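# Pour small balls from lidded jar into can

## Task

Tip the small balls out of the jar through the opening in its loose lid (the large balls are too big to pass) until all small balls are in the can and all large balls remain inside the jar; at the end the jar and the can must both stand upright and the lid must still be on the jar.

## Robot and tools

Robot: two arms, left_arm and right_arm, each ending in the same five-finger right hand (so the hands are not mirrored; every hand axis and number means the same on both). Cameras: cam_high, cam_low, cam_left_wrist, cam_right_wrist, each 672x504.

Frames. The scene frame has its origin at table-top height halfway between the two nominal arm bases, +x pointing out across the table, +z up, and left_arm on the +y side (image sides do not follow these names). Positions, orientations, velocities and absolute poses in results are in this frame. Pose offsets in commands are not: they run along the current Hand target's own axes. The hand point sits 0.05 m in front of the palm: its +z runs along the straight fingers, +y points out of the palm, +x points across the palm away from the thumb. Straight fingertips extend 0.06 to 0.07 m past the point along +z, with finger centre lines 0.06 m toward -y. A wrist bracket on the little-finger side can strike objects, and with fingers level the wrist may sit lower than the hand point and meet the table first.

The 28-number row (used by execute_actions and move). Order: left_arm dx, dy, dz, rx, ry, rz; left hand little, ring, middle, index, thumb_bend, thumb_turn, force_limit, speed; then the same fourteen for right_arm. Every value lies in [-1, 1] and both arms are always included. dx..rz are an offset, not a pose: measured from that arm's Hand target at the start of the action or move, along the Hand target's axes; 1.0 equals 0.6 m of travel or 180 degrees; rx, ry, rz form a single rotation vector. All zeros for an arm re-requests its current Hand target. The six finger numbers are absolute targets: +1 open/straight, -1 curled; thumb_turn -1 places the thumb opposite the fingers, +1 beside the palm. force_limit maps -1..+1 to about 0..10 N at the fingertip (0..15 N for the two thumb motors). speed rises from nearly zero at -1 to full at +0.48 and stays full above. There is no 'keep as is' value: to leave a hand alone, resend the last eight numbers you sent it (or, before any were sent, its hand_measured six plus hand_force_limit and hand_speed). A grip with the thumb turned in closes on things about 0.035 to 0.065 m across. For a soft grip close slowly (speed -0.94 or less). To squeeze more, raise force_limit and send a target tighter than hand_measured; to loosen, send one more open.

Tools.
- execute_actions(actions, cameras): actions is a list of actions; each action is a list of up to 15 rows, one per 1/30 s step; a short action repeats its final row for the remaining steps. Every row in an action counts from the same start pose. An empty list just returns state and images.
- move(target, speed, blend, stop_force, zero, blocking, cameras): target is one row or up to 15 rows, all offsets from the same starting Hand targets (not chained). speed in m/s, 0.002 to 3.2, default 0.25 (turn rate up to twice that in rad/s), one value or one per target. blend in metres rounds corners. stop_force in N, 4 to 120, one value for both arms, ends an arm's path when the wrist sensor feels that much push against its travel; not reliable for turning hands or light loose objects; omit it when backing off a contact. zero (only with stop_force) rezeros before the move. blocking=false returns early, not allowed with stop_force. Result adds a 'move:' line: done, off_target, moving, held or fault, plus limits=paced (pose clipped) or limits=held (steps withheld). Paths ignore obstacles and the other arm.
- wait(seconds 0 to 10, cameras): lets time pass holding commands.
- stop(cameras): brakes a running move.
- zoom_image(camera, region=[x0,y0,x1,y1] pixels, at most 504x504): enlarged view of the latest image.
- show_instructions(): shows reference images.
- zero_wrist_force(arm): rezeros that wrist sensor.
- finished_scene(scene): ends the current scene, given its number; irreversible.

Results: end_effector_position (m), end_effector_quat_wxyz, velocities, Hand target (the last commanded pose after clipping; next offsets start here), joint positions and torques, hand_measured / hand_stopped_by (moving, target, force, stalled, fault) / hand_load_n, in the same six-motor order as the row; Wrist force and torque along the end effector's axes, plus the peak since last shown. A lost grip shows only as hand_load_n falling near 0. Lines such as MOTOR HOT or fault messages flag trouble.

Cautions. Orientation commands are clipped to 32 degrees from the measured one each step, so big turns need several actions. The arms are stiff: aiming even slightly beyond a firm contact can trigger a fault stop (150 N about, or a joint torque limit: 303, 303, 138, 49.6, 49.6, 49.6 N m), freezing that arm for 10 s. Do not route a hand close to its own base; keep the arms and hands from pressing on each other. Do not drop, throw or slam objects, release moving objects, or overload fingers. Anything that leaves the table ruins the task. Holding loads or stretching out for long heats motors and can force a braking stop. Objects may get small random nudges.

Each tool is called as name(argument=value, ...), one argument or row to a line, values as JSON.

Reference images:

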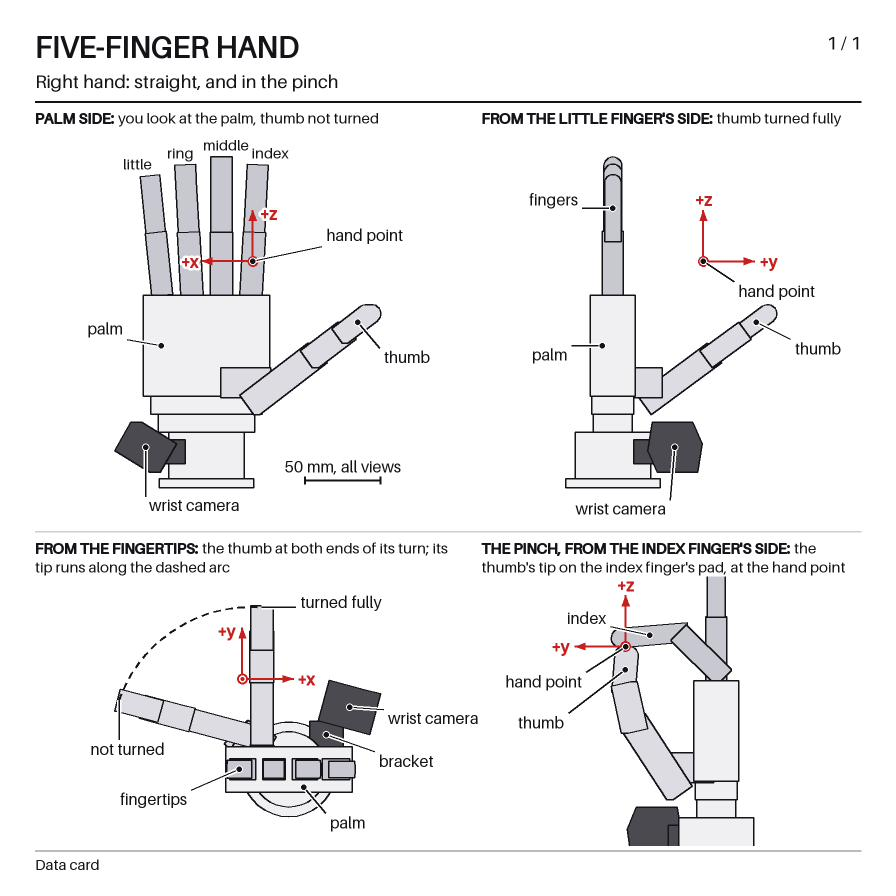

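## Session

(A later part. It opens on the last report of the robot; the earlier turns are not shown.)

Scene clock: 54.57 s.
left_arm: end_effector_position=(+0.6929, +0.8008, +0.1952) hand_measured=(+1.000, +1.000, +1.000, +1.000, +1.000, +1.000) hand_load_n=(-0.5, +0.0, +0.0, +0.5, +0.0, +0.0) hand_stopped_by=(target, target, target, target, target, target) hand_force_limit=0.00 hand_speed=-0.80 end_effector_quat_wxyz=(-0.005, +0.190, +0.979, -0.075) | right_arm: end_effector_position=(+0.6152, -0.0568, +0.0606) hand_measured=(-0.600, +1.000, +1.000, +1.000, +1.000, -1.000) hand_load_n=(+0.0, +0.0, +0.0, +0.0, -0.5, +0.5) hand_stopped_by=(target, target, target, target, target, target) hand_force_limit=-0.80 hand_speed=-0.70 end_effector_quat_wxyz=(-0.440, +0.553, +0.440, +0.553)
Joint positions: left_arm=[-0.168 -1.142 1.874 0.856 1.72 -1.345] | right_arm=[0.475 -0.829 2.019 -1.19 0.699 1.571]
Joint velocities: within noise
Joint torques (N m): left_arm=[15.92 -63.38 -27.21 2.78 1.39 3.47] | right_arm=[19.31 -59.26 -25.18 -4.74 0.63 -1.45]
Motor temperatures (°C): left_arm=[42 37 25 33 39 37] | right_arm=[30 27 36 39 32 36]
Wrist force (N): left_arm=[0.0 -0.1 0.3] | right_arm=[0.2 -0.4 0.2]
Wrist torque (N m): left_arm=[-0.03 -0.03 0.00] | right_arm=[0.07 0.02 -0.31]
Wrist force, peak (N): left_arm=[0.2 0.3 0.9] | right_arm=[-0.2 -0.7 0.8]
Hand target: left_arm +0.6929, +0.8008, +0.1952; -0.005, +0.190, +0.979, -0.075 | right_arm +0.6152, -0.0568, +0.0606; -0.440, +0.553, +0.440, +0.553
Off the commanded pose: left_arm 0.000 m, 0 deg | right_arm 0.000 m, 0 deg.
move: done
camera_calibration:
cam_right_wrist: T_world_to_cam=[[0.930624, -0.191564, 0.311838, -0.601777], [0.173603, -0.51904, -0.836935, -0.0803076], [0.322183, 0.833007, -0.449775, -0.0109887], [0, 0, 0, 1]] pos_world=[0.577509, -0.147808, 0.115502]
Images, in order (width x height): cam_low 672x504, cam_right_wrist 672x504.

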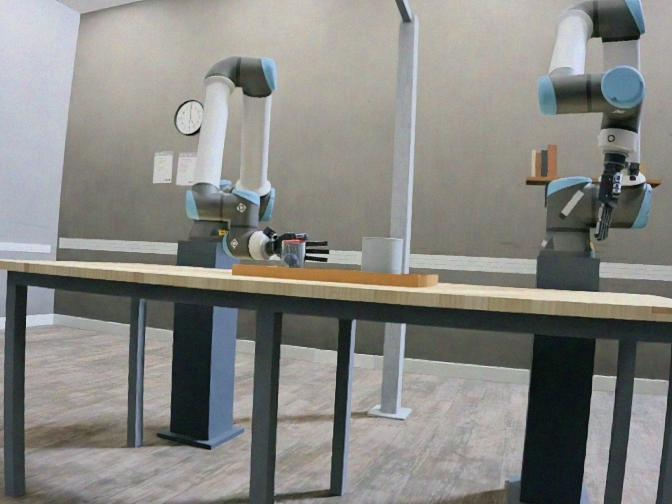

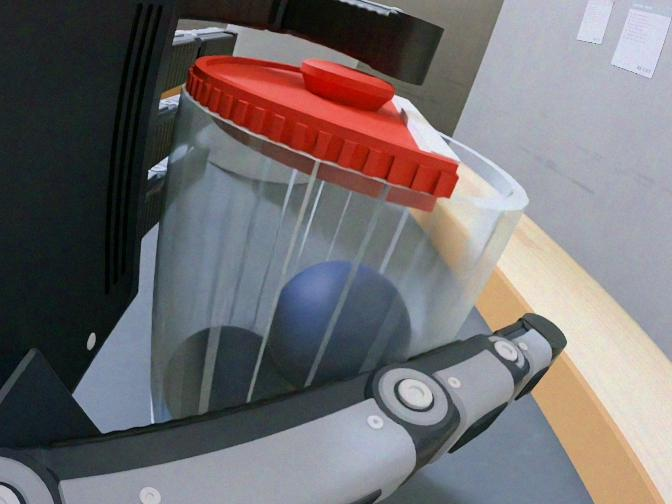

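move(
  target=[
    [0,0,0,0,0,0,1,1,1,1,1,1,0,-0.8,-0.012,0,0,0,0,0,-0.6,1,1,1,1,-1,-0.8,-0.7],
  ],
  speed=[0.005],
  stop_force=4,
  cameras=["cam_low","cam_right_wrist"],
)

zoom_image(
  camera="cam_right_wrist",
  region=[120, 0, 520, 300],
)

zoom_image(
  camera="cam_low",
  region=[220, 210, 340, 280],
)

Scene clock: 56.50 s.
left_arm: end_effector_position=(+0.6929, +0.8008, +0.1952) hand_measured=(+1.000, +1.000, +1.000, +1.000, +1.000, +1.000) hand_load_n=(+0.0, +0.0, +0.0, +0.0, +0.0, +0.0) hand_stopped_by=(target, target, target, target, target, target) hand_force_limit=0.00 hand_speed=-0.80 end_effector_quat_wxyz=(-0.005, +0.190, +0.979, -0.075) | right_arm: end_effector_position=(+0.6152, -0.0567, +0.0594) hand_measured=(-0.600, +1.000, +1.000, +1.000, +1.000, -1.000) hand_load_n=(+0.5, +0.0, +0.0, +0.0, +0.5, +0.5) hand_stopped_by=(target, target, target, target, target, target) hand_force_limit=-0.80 hand_speed=-0.70 end_effector_quat_wxyz=(-0.440, +0.553, +0.440, +0.553)
Joint positions: left_arm=[-0.168 -1.142 1.874 0.856 1.72 -1.345] | right_arm=[0.475 -0.827 2.019 -1.192 0.699 1.571]
Joint velocities: within noise
Joint torques (N m): left_arm=[16.94 -65.57 -26.63 3.28 1.31 3.29] | right_arm=[17.75 -92.6 -9.31 2.13 0.91 -1.04]
Motor temperatures (°C): left_arm=[42 37 25 33 39 37] | right_arm=[30 27 36 39 32 36]
Wrist force (N): left_arm=[-0.2 0.1 0.1] | right_arm=[4.0 -0.3 0.5]
Wrist torque (N m): left_arm=[0.01 0.01 -0.01] | right_arm=[0.08 0.02 -0.31]
Wrist force, peak (N): left_arm=[0.7 0.4 0.4] | right_arm=[6.9 -0.6 0.0]
Hand target: left_arm +0.6929, +0.8008, +0.1952; -0.005, +0.190, +0.979, -0.075 | right_arm +0.6152, -0.0567, +0.0594; -0.440, +0.553, +0.440, +0.553 (not the last commanded pose)
Off the commanded pose: left_arm 0.000 m, 0 deg | right_arm 0.006 m, 0 deg.
move: contact (right_arm)
camera_calibration:
cam_right_wrist: T_world_to_cam=[[0.930624, -0.191564, 0.311838, -0.601402], [0.173603, -0.51904, -0.836935, -0.0813119], [0.322183, 0.833007, -0.449775, -0.0115284], [0, 0, 0, 1]] pos_world=[0.577509, -0.147808, 0.114302]
Images, in order (width x height): cam_low 672x504, cam_right_wrist 672x504.

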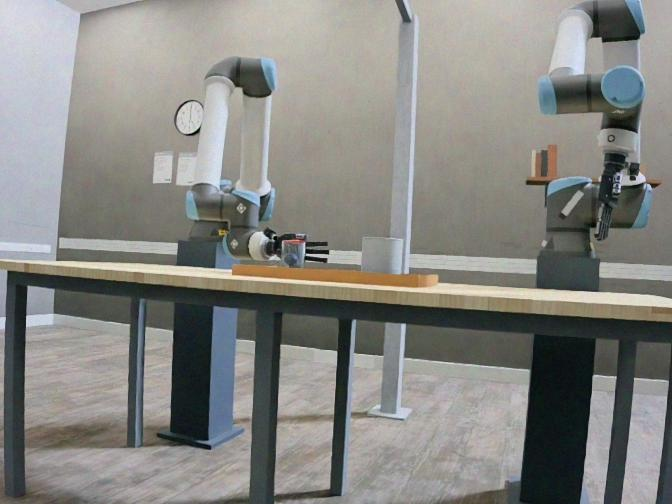

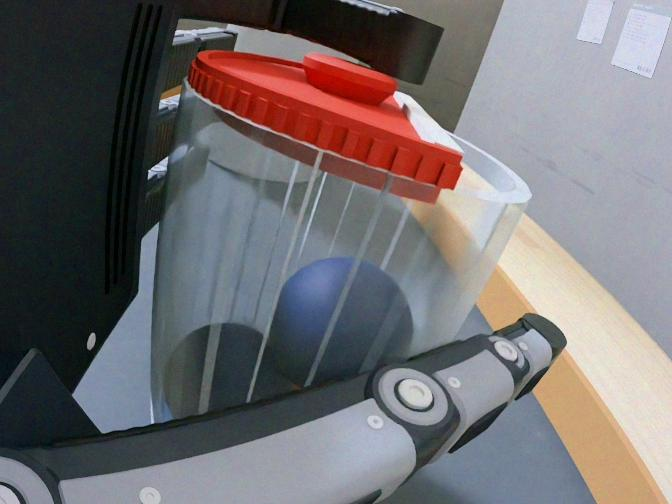

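Scaled by 1.260 from the camera's 672x504 image, which has a finer 960x720 frame.

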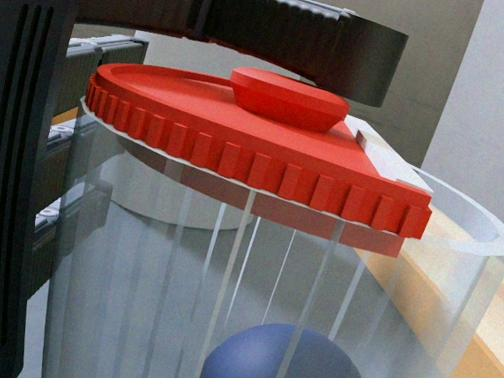

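Scaled by 4.200.

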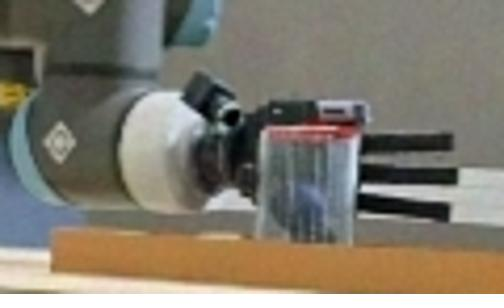

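move(
  target=[
    [0,0,0,0,0,0,1,1,1,1,1,1,0,-0.8,0,0,0,0,0,0,-0.6,1,0.25,0.25,1,-1,-0.6,-0.6],
  ],
  cameras=[],
)

move(
  target=[
    [0,0,0,0,0,0,1,1,1,1,1,1,0,-0.8,0,0,0,0,0,0,-0.6,1,-0.8,-0.8,1,-1,-0.4,-0.88],
  ],
)

zoom_image(
  camera="cam_right_wrist",
  region=[120, 0, 520, 300],
)

zoom_image(
  camera="cam_high",
  region=[240, 150, 340, 230],
)

zoom_image(
  camera="cam_low",
  region=[220, 210, 340, 280],
)

Scene clock: 58.33 s.
left_arm: end_effector_position=(+0.6929, +0.8008, +0.1952) hand_measured=(+1.000, +1.000, +1.000, +1.000, +1.000, +1.000) hand_load_n=(+0.0, +0.0, +0.0, +0.0, +0.0, +0.0) hand_stopped_by=(target, target, target, target, target, target) hand_force_limit=0.00 hand_speed=-0.80 end_effector_quat_wxyz=(-0.005, +0.190, +0.979, -0.075) | right_arm: end_effector_position=(+0.6152, -0.0567, +0.0594) hand_measured=(-0.600, +1.000, +0.250, +0.250, +1.000, -1.000) hand_load_n=(+0.5, +0.0, +0.0, +0.0, +0.0, +0.0) hand_stopped_by=(target, target, target, target, target, target) hand_force_limit=-0.60 hand_speed=-0.60 end_effector_quat_wxyz=(-0.440, +0.553, +0.440, +0.553)
Joint positions: left_arm=[-0.168 -1.142 1.874 0.856 1.72 -1.345] | right_arm=[0.475 -0.827 2.019 -1.192 0.699 1.571]
Joint velocities: within noise
Joint torques (N m): left_arm=[16.22 -61.6 -25.92 3.01 1.6 3.13] | right_arm=[17.28 -95.54 -10.2 -0.11 0.78 -0.98]
Motor temperatures (°C): left_arm=[42 37 25 33 39 37] | right_arm=[30 27 36 39 32 36]
Wrist force (N): left_arm=[-0.2 0.4 0.1] | right_arm=[4.2 -0.7 0.3]
Wrist torque (N m): left_arm=[0.05 0.02 0.02] | right_arm=[0.04 -0.01 -0.30]
Wrist force, peak (N): left_arm=[-0.1 0.6 0.4] | right_arm=[4.6 -0.1 0.2]
Hand target: left_arm +0.6929, +0.8008, +0.1952; -0.005, +0.190, +0.979, -0.075 | right_arm +0.6152, -0.0567, +0.0594; -0.440, +0.553, +0.440, +0.553
Off the commanded pose: left_arm 0.000 m, 0 deg | right_arm 0.000 m, 0 deg.
move: done
No camera images: "cameras" was empty.

Scene clock: 59.40 s.
left_arm: end_effector_position=(+0.6929, +0.8008, +0.1952) hand_measured=(+1.000, +1.000, +1.000, +1.000, +1.000, +1.000) hand_load_n=(+0.0, +0.0, +0.0, +0.0, -0.5, +0.0) hand_stopped_by=(target, target, target, target, target, target) hand_force_limit=0.00 hand_speed=-0.80 end_effector_quat_wxyz=(-0.005, +0.190, +0.979, -0.075) | right_arm: end_effector_position=(+0.6152, -0.0567, +0.0594) hand_measured=(-0.600, +1.000, -0.014, -0.004, +1.000, -1.000) hand_load_n=(-1.5, +0.0, +6.5, +3.5, +1.0, +0.5) hand_stopped_by=(target, target, force, force, target, target) hand_force_limit=-0.40 hand_speed=-0.88 end_effector_quat_wxyz=(-0.440, +0.553, +0.440, +0.553)
Joint positions: left_arm=[-0.168 -1.142 1.874 0.856 1.72 -1.345] | right_arm=[0.475 -0.827 2.019 -1.192 0.699 1.571]
Joint velocities: within noise
Joint torques (N m): left_arm=[13.29 -62.18 -26.4 2.82 0.65 3.32] | right_arm=[14.34 -92.63 -12.34 -1.51 0.57 -1.16]
Motor temperatures (°C): left_arm=[42 37 25 33 39 37] | right_arm=[30 27 36 39 32 36]
Wrist force (N): left_arm=[0.3 0.4 0.3] | right_arm=[3.5 -0.6 0.9]
Wrist torque (N m): left_arm=[0.04 -0.06 0.03] | right_arm=[0.06 0.09 -0.29]
Wrist force, peak (N): left_arm=[-0.6 0.5 -0.5] | right_arm=[4.5 -0.5 0.5]
Hand target: left_arm +0.6929, +0.8008, +0.1952; -0.005, +0.190, +0.979, -0.075 | right_arm +0.6152, -0.0567, +0.0594; -0.440, +0.553, +0.440, +0.553
Off the commanded pose: left_arm 0.000 m, 0 deg | right_arm 0.000 m, 0 deg.
move: done
camera_calibration:
cam_right_wrist: T_world_to_cam=[[0.930624, -0.191564, 0.311838, -0.601402], [0.173603, -0.51904, -0.836935, -0.0813119], [0.322183, 0.833007, -0.449775, -0.0115284], [0, 0, 0, 1]] pos_world=[0.577509, -0.147808, 0.114302]

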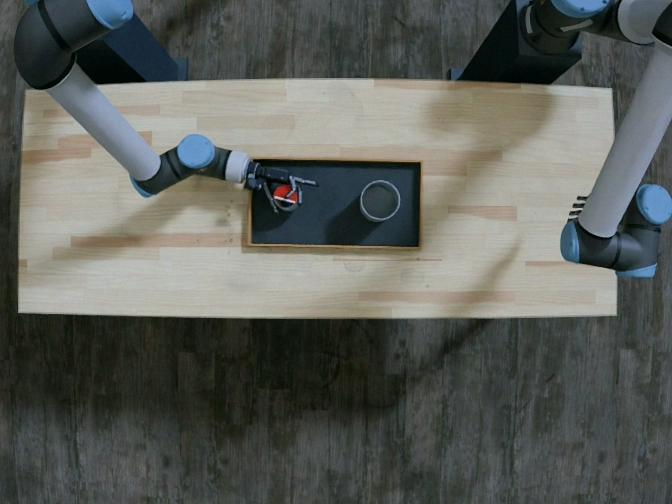

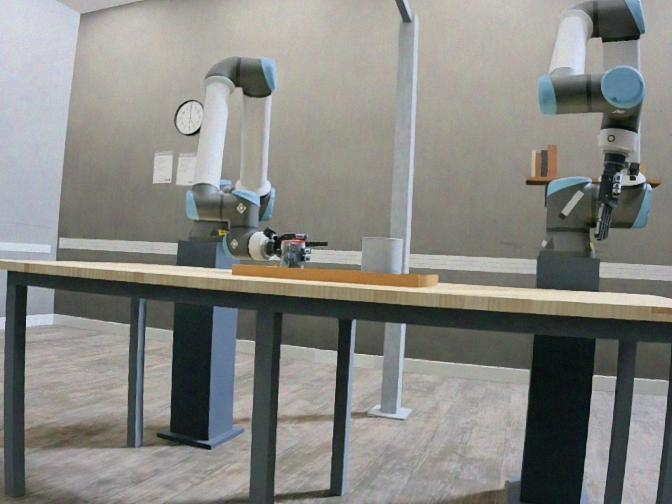

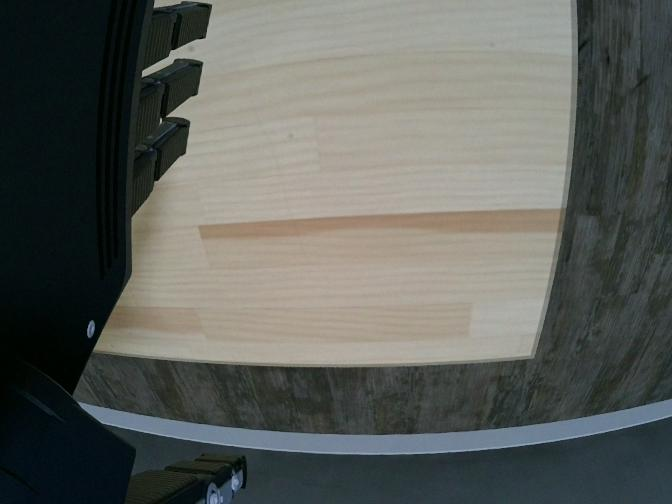

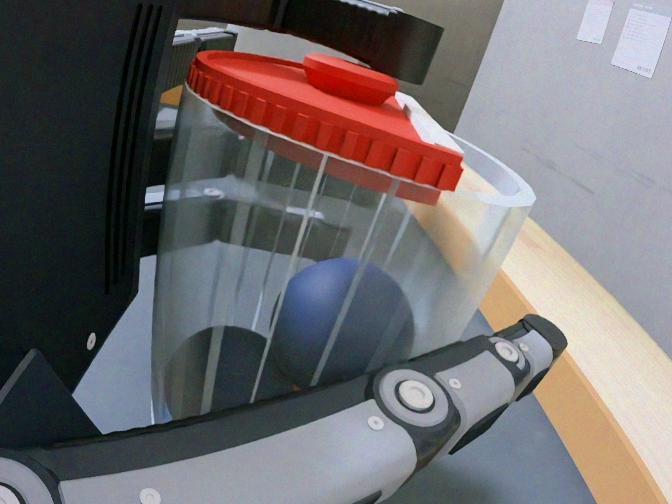

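Scaled by 1.260 from the camera's 672x504 image, which has a finer 960x720 frame.

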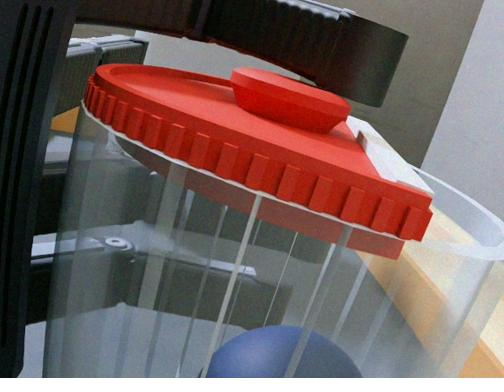

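Scaled by 5.040.

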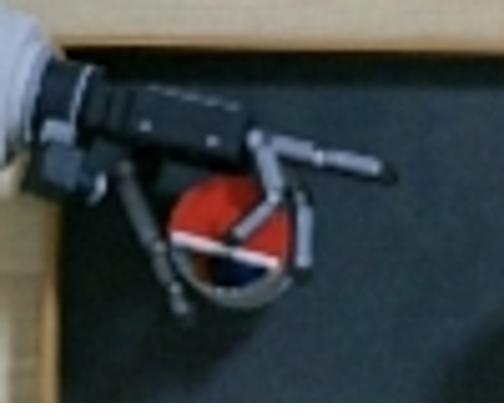

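Scaled by 4.200.

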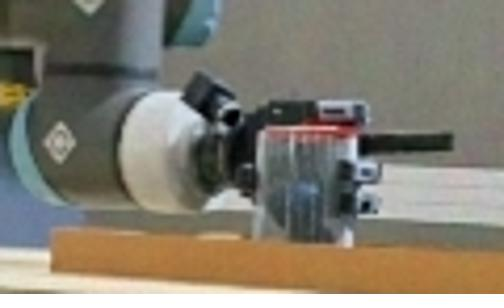

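move(
  target=[
    [0,0,0,0,0,0,1,1,1,1,1,1,0,-0.8,0.025,0,0,0,0,0,-0.6,1,-0.8,-0.8,1,-1,-0.4,-0.88],
    [0,0,0,0,0,0,1,1,1,1,1,1,0,-0.8,0.3,0,0,0,0,0,-0.6,1,-0.8,-0.8,1,-1,-0.4,-0.88],
  ],
  speed=[0.05,0.2],
)

zoom_image(
  camera="cam_right_wrist",
  region=[120, 0, 520, 300],
)

zoom_image(
  camera="cam_low",
  region=[220, 180, 340, 280],
)

Scene clock: 63.10 s.
left_arm: end_effector_position=(+0.6929, +0.8008, +0.1952) hand_measured=(+1.000, +1.000, +1.000, +1.000, +1.000, +1.000) hand_load_n=(-0.5, +0.0, +0.0, +0.0, +0.0, +0.0) hand_stopped_by=(target, target, target, target, target, target) hand_force_limit=0.00 hand_speed=-0.80 end_effector_quat_wxyz=(-0.005, +0.190, +0.979, -0.075) | right_arm: end_effector_position=(+0.6152, -0.0568, +0.2392) hand_measured=(-0.600, +1.000, -0.014, -0.004, +1.000, -1.000) hand_load_n=(-1.0, +0.0, +6.0, +3.5, +1.5, +2.0) hand_stopped_by=(target, target, force, force, target, target) hand_force_limit=-0.40 hand_speed=-0.88 end_effector_quat_wxyz=(-0.440, +0.553, +0.440, +0.553)
Joint positions: left_arm=[-0.168 -1.142 1.874 0.856 1.72 -1.345] | right_arm=[0.475 -1.11 2.013 -0.904 0.699 1.571]
Joint velocities: within noise
Joint torques (N m): left_arm=[19.32 -60.75 -27.54 2.97 1.41 3.32] | right_arm=[-11.08 -90.6 -36.99 2.04 -2.24 -2.75]
Motor temperatures (°C): left_arm=[42 37 25 33 39 37] | right_arm=[30 27 36 39 32 36]
Wrist force (N): left_arm=[0.2 0.0 0.0] | right_arm=[-1.7 0.3 0.0]
Wrist torque (N m): left_arm=[0.00 -0.05 0.01] | right_arm=[0.17 0.14 -0.32]
Wrist force, peak (N): left_arm=[-0.6 0.3 0.4] | right_arm=[4.2 -0.3 1.1]
Hand target: left_arm +0.6929, +0.8008, +0.1952; -0.005, +0.190, +0.979, -0.075 | right_arm +0.6152, -0.0568, +0.2394; -0.440, +0.553, +0.440, +0.553
Off the commanded pose: left_arm 0.000 m, 0 deg | right_arm 0.000 m, 0 deg.
move: done
camera_calibration:
cam_right_wrist: T_world_to_cam=[[0.930613, -0.191531, 0.311891, -0.657494], [0.173662, -0.519052, -0.836915, 0.0690754], [0.322183, 0.833007, -0.449775, 0.0694246], [0, 0, 0, 1]] pos_world=[0.57751, -0.147908, 0.294102]

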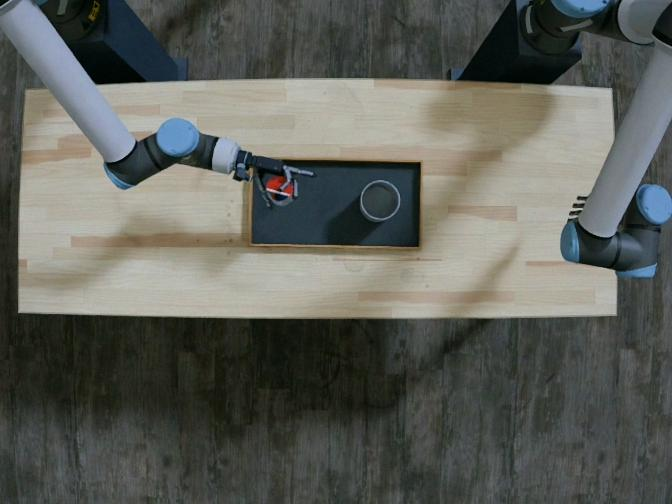

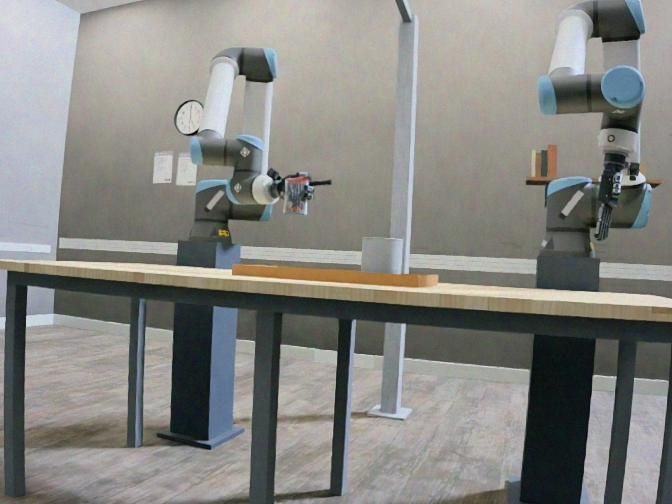

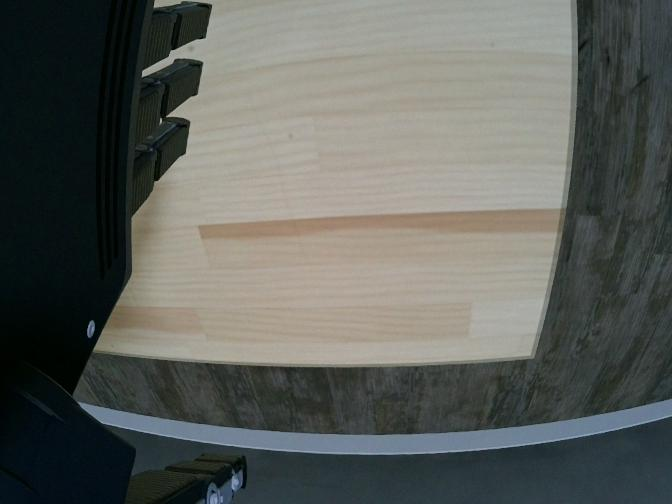

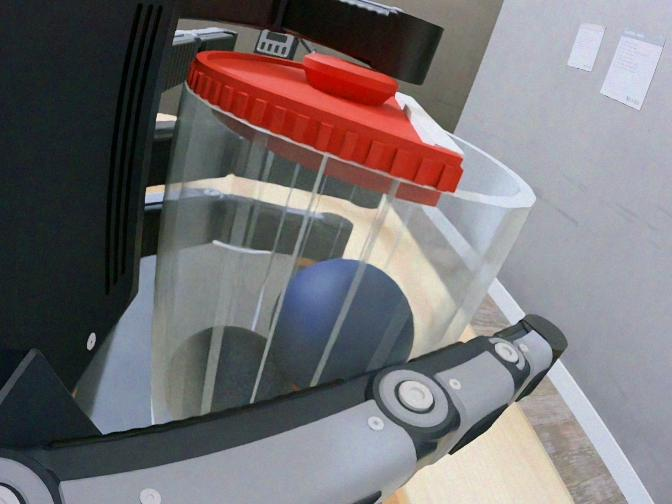

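Scaled by 1.260 from the camera's 672x504 image, which has a finer 960x720 frame.

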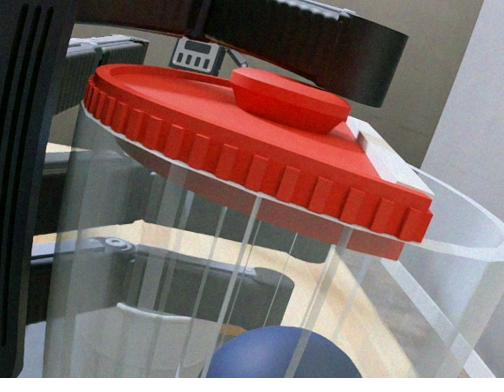

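Scaled by 4.200.

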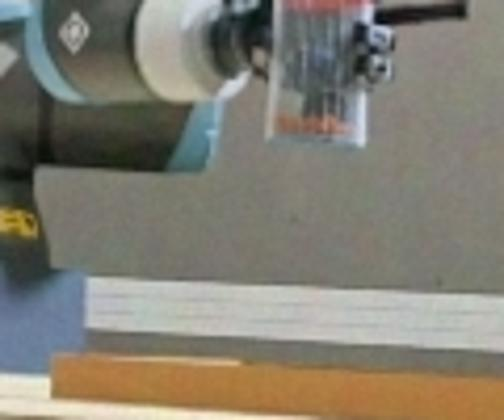

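move(
  target=[
    [0,0,0,0,0,0,1,1,1,1,1,1,0,-0.8,0.033,-0.172,0.434,0,0,0,-0.6,1,-0.8,-0.8,1,-1,-0.4,-0.88],
  ],
  speed=[0.2],
)

zoom_image(
  camera="cam_high",
  region=[310, 130, 450, 250],
)

zoom_image(
  camera="cam_low",
  region=[280, 160, 460, 290],
)

Scene clock: 65.70 s.
left_arm: end_effector_position=(+0.6929, +0.8008, +0.1952) hand_measured=(+1.000, +1.000, +1.000, +1.000, +1.000, +1.000) hand_load_n=(+0.0, +0.0, +0.0, +0.0, +0.0, +0.0) hand_stopped_by=(target, target, target, target, target, target) hand_force_limit=0.00 hand_speed=-0.80 end_effector_quat_wxyz=(-0.005, +0.190, +0.979, -0.075) | right_arm: end_effector_position=(+0.5731, +0.2199, +0.2592) hand_measured=(-0.600, +1.000, -0.014, -0.004, +1.000, -1.000) hand_load_n=(-1.0, +0.0, +6.5, +3.5, +1.5, +2.0) hand_stopped_by=(target, target, force, force, target, target) hand_force_limit=-0.40 hand_speed=-0.88 end_effector_quat_wxyz=(-0.440, +0.553, +0.440, +0.553)
Joint positions: left_arm=[-0.168 -1.142 1.874 0.856 1.72 -1.345] | right_arm=[0.818 -0.905 1.591 -0.686 1.041 1.571]
Joint velocities: within noise
Joint torques (N m): left_arm=[18.35 -61.2 -27.32 3.18 1.58 3.13] | right_arm=[19.41 -75.86 -45.28 0.73 2.04 -2.61]
Motor temperatures (°C): left_arm=[42 37 25 33 39 37] | right_arm=[30 27 36 39 32 36]
Wrist force (N): left_arm=[-0.4 0.1 0.0] | right_arm=[-1.5 0.2 0.3]
Wrist torque (N m): left_arm=[0.02 0.06 -0.02] | right_arm=[0.14 0.09 -0.32]
Wrist force, peak (N): left_arm=[0.6 0.6 -0.6] | right_arm=[-2.0 -0.3 1.4]
Hand target: left_arm +0.6929, +0.8008, +0.1952; -0.005, +0.190, +0.979, -0.075 | right_arm +0.5731, +0.2201, +0.2592; -0.440, +0.553, +0.440, +0.553
Off the commanded pose: left_arm 0.000 m, 0 deg | right_arm 0.000 m, 0 deg.
move: done
camera_calibration:
cam_right_wrist: T_world_to_cam=[[0.930608, -0.191515, 0.311916, -0.571657], [0.17369, -0.519058, -0.836906, 0.236712], [0.322182, 0.833007, -0.449775, -0.138541], [0, 0, 0, 1]] pos_world=[0.53551, 0.128792, 0.314102]

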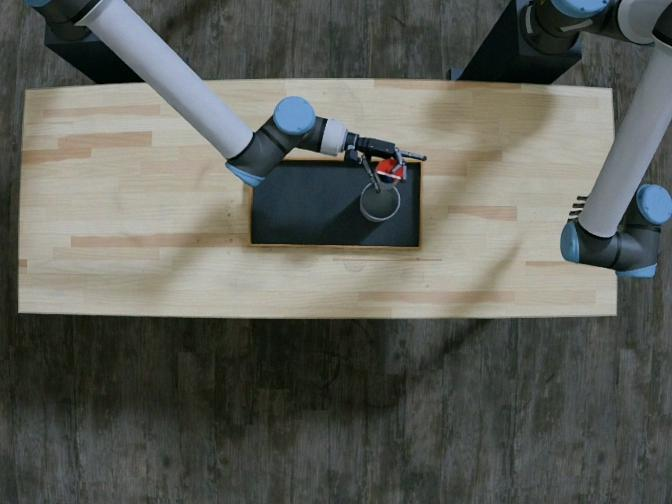

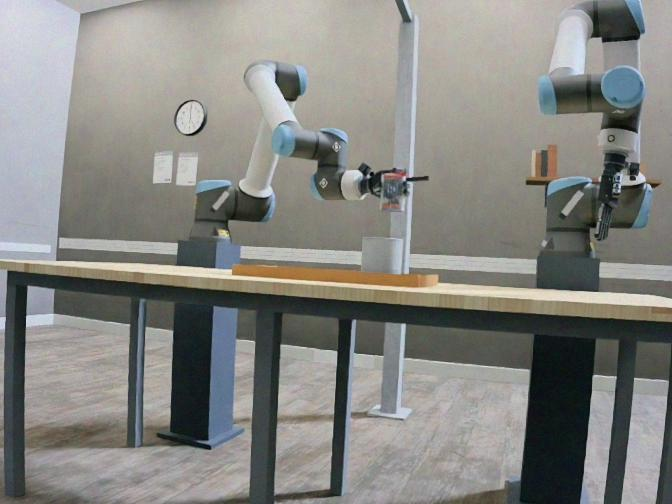

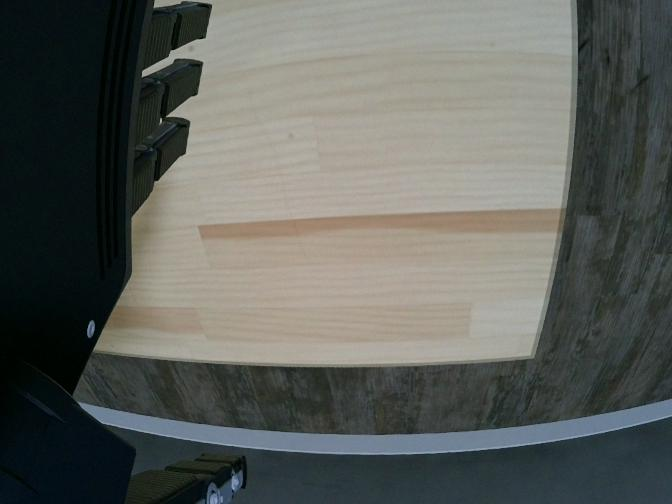

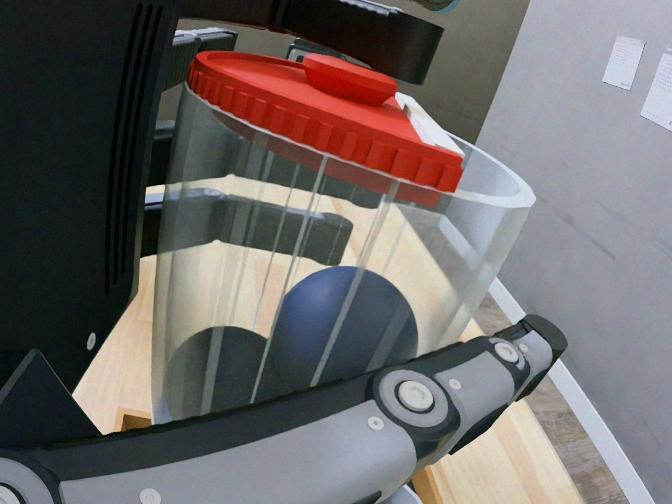

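Scaled by 3.600.

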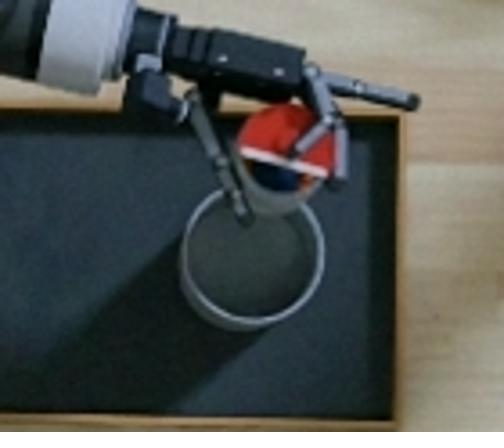

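Scaled by 2.800.

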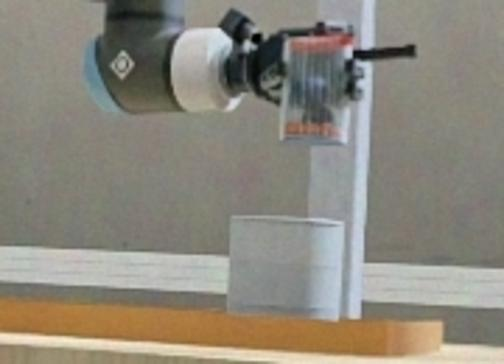

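move(
  target=[
    [0,0,0,0,0,0,1,1,1,1,1,1,0,-0.8,0,0,0,0,0,0.333,-0.6,1,-0.8,-0.8,1,-1,-0.4,-0.88],
    [0,0,0,0,0,0,1,1,1,1,1,1,0,-0.8,-0.1,0,0,0,0,0.4,-0.6,1,-0.8,-0.8,1,-1,-0.4,-0.88],
  ],
  speed=[0.2, 0.1],
)

zoom_image(
  camera="cam_high",
  region=[310, 130, 450, 250],
)

zoom_image(
  camera="cam_low",
  region=[280, 160, 460, 290],
)

zoom_image(
  camera="cam_right_wrist",
  region=[120, 0, 600, 400],
)

Scene clock: 71.30 s.
left_arm: end_effector_position=(+0.6929, +0.8008, +0.1952) hand_measured=(+1.000, +1.000, +1.000, +1.000, +1.000, +1.000) hand_load_n=(+0.0, +0.0, +0.0, +0.0, +0.0, +0.0) hand_stopped_by=(target, target, target, target, target, target) hand_force_limit=0.00 hand_speed=-0.80 end_effector_quat_wxyz=(-0.005, +0.190, +0.979, -0.075) | right_arm: end_effector_position=(+0.5731, +0.2201, +0.1994) hand_measured=(-0.600, +1.000, -0.014, -0.004, +1.000, -1.000) hand_load_n=(-1.0, +0.0, +6.0, +3.0, +1.5, +1.5) hand_stopped_by=(target, target, force, force, target, target) hand_force_limit=-0.40 hand_speed=-0.88 end_effector_quat_wxyz=(+0.681, -0.706, -0.031, -0.189)
Joint positions: left_arm=[-0.168 -1.142 1.874 0.856 1.72 -1.345] | right_arm=[0.746 -0.848 1.537 -0.69 0.97 2.827]
Joint velocities: within noise
Joint torques (N m): left_arm=[16.07 -62.32 -26.81 3.67 2.04 3.05] | right_arm=[-13.13 -78.95 -30.06 -5.91 -2.47 2.25]
Motor temperatures (°C): left_arm=[41 37 25 33 39 37] | right_arm=[30 27 36 39 32 36]
Wrist force (N): left_arm=[0.1 0.7 0.1] | right_arm=[-1.5 0.7 0.3]
Wrist torque (N m): left_arm=[0.10 -0.03 0.02] | right_arm=[0.15 0.23 -0.44]
Wrist force, peak (N): left_arm=[-0.1 0.9 -0.4] | right_arm=[-2.2 0.0 0.2]
Hand target: left_arm +0.6929, +0.8008, +0.1952; -0.005, +0.190, +0.979, -0.075 | right_arm +0.5731, +0.2201, +0.1992; +0.682, -0.706, -0.031, -0.189
Off the commanded pose: left_arm 0.000 m, 0 deg | right_arm 0.000 m, 0 deg.
move: done
camera_calibration:
cam_right_wrist: T_world_to_cam=[[0.580417, -0.110536, -0.806782, -0.146991], [-0.794131, -0.296072, -0.530751, 0.631293], [-0.180198, 0.948748, -0.259626, 0.0588827], [0, 0, 0, 1]] pos_world=[0.597256, 0.114796, 0.231757]

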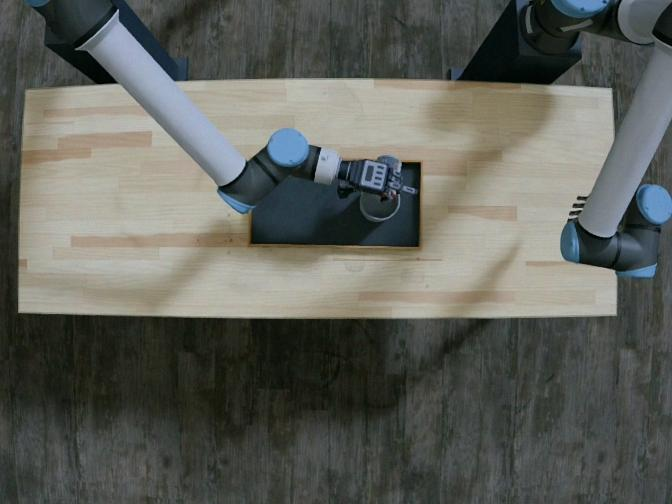

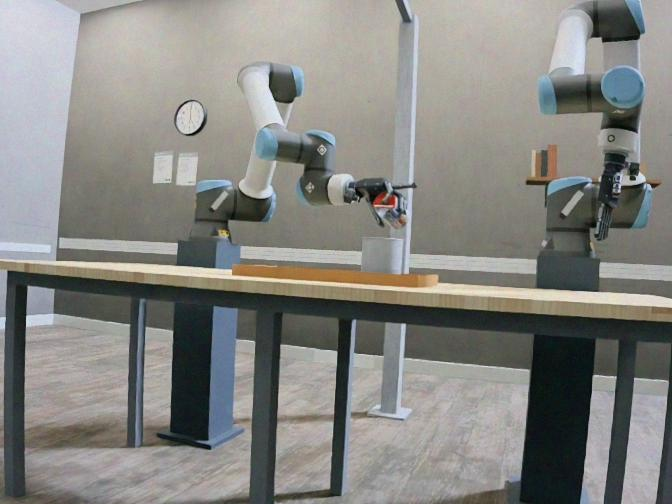

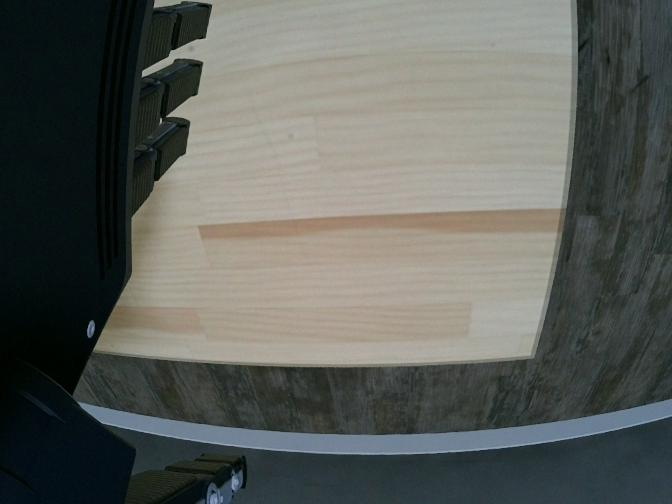

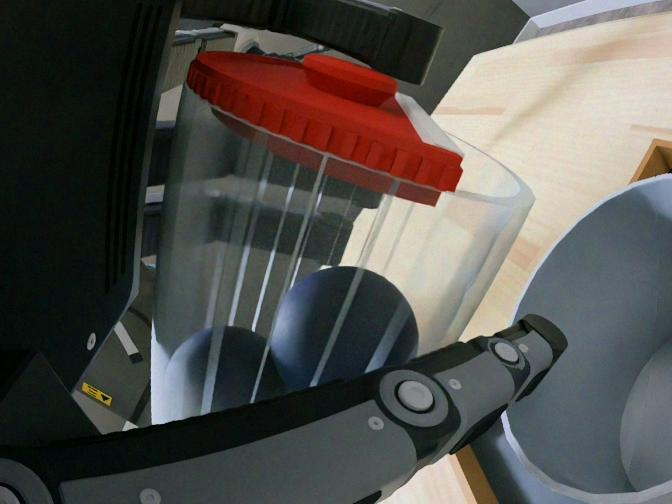

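Scaled by 3.600.

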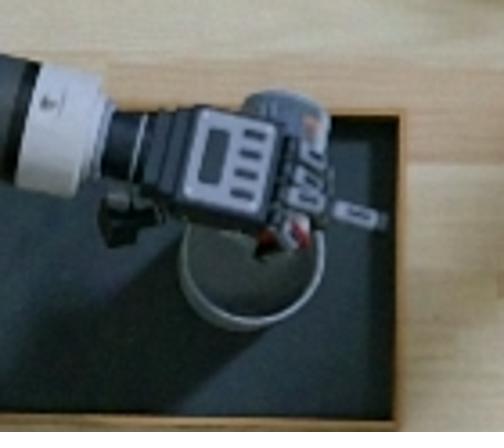

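Scaled by 2.800.

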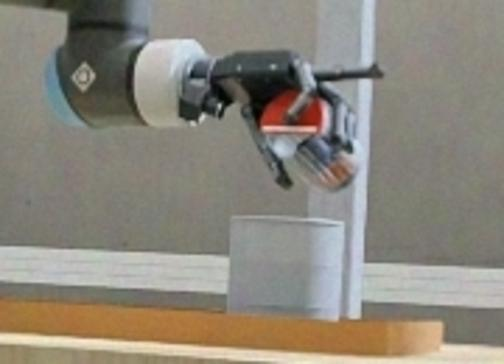

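Scaled by 1.050 from the camera's 672x504 image, which has a finer 960x720 frame.

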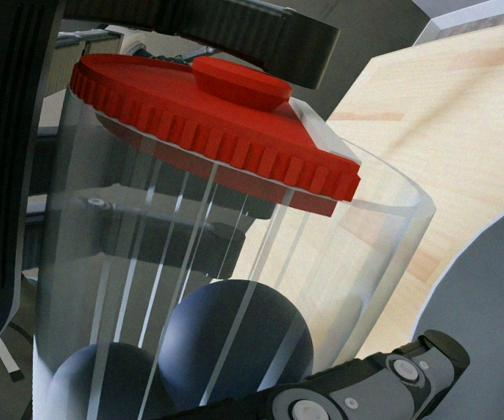

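move(
  target=[
    [0,0,0,0,0,0,1,1,1,1,1,1,0,-0.8,0,0,-0.01,0,0,0.183,-0.6,1,-0.8,-0.8,1,-1,-0.4,-0.88],
  ],
  speed=[0.12],
)

zoom_image(
  camera="cam_low",
  region=[280, 160, 460, 290],
)

zoom_image(
  camera="cam_right_wrist",
  region=[120, 0, 600, 400],
)

Scene clock: 75.33 s.
left_arm: end_effector_position=(+0.6929, +0.8008, +0.1952) hand_measured=(+1.000, +1.000, +1.000, +1.000, +1.000, +1.000) hand_load_n=(+0.0, +0.0, +0.0, +0.0, +0.0, +0.0) hand_stopped_by=(target, target, target, target, target, target) hand_force_limit=0.00 hand_speed=-0.80 end_effector_quat_wxyz=(-0.005, +0.190, +0.979, -0.075) | right_arm: end_effector_position=(+0.5718, +0.2143, +0.1993) hand_measured=(-0.600, +1.000, -0.014, -0.004, +1.000, -1.000) hand_load_n=(-0.5, +0.0, +6.0, +3.0, +1.5, +1.5) hand_stopped_by=(target, target, force, force, target, target) hand_force_limit=-0.40 hand_speed=-0.88 end_effector_quat_wxyz=(+0.707, -0.686, +0.170, +0.012)
Joint positions: left_arm=[-0.168 -1.142 1.874 0.856 1.72 -1.345] | right_arm=[0.709 -0.819 1.52 -0.701 0.932 3.402]
Joint velocities: within noise
Joint torques (N m): left_arm=[16.4 -62.18 -29.09 3.08 1.16 2.95] | right_arm=[-15.51 -77.11 -40.97 -6 -2.46 2.58]
Motor temperatures (°C): left_arm=[41 37 25 33 39 37] | right_arm=[30 27 36 38 32 36]
Wrist force (N): left_arm=[0.4 -0.1 0.0] | right_arm=[-0.8 0.4 -0.6]
Wrist torque (N m): left_arm=[-0.01 -0.06 0.02] | right_arm=[0.20 0.14 -0.36]
Wrist force, peak (N): left_arm=[0.2 0.8 0.1] | right_arm=[-2.0 0.5 0.1]
Hand target: left_arm +0.6929, +0.8008, +0.1952; -0.005, +0.190, +0.979, -0.075 | right_arm +0.5718, +0.2143, +0.1992; +0.707, -0.686, +0.171, +0.012
Off the commanded pose: left_arm 0.000 m, 0 deg | right_arm 0.000 m, 0 deg.
move: done
camera_calibration:
cam_right_wrist: T_world_to_cam=[[0.0605101, 0.00932956, -0.998124, 0.162754], [-0.96453, -0.256857, -0.0608744, 0.623897], [-0.256943, 0.966404, -0.00654377, 0.0538209], [0, 0, 0, 1]] pos_world=[0.605748, 0.106721, 0.20078]

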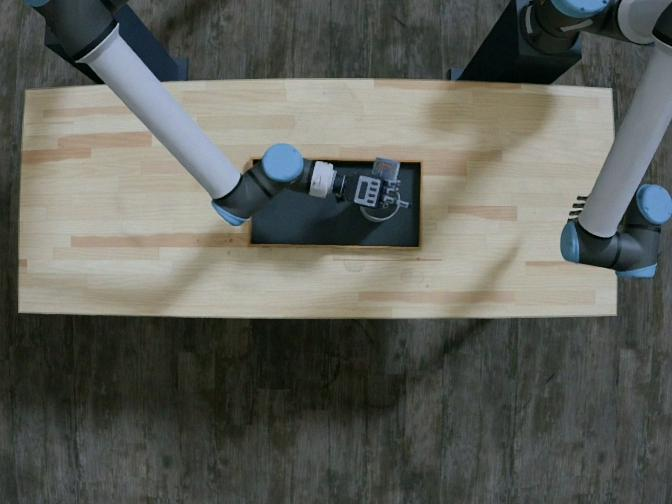

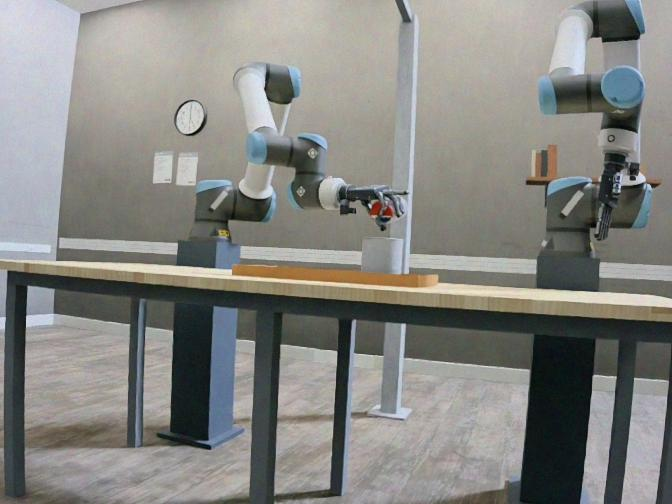

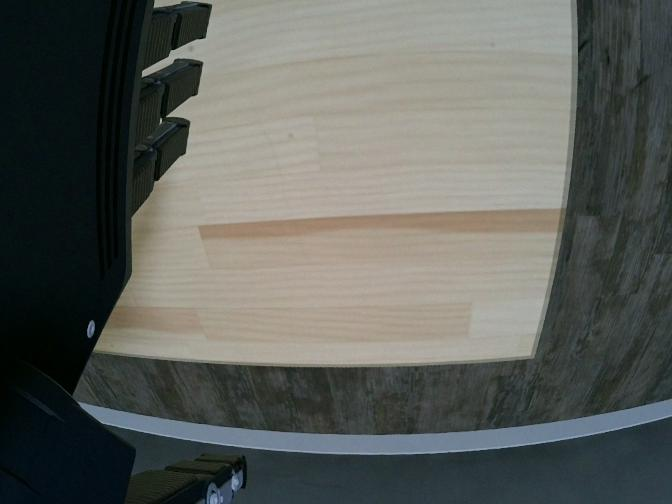

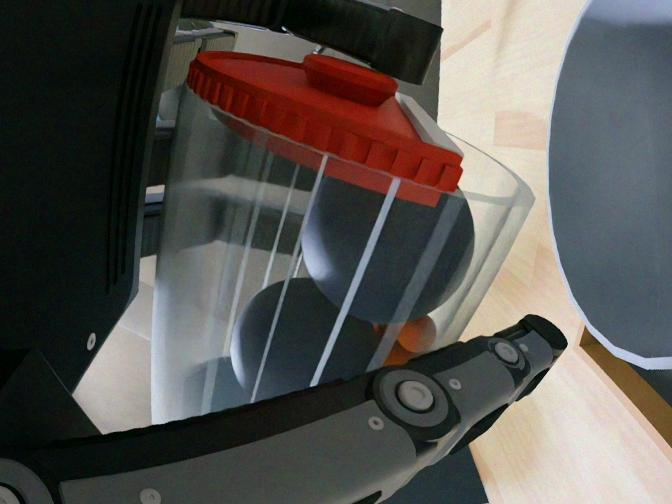

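Scaled by 2.800.

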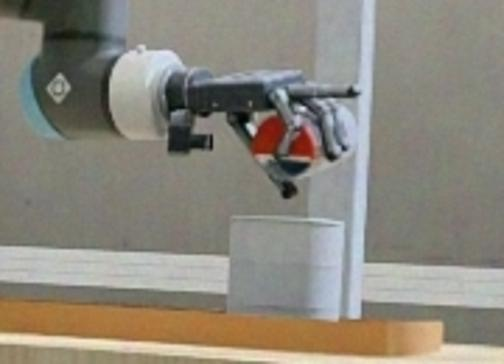

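Scaled by 1.050 from the camera's 672x504 image, which has a finer 960x720 frame.

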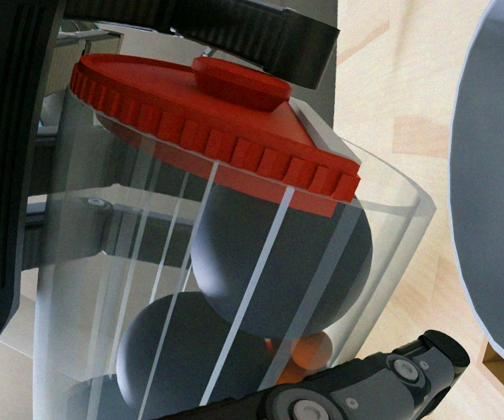

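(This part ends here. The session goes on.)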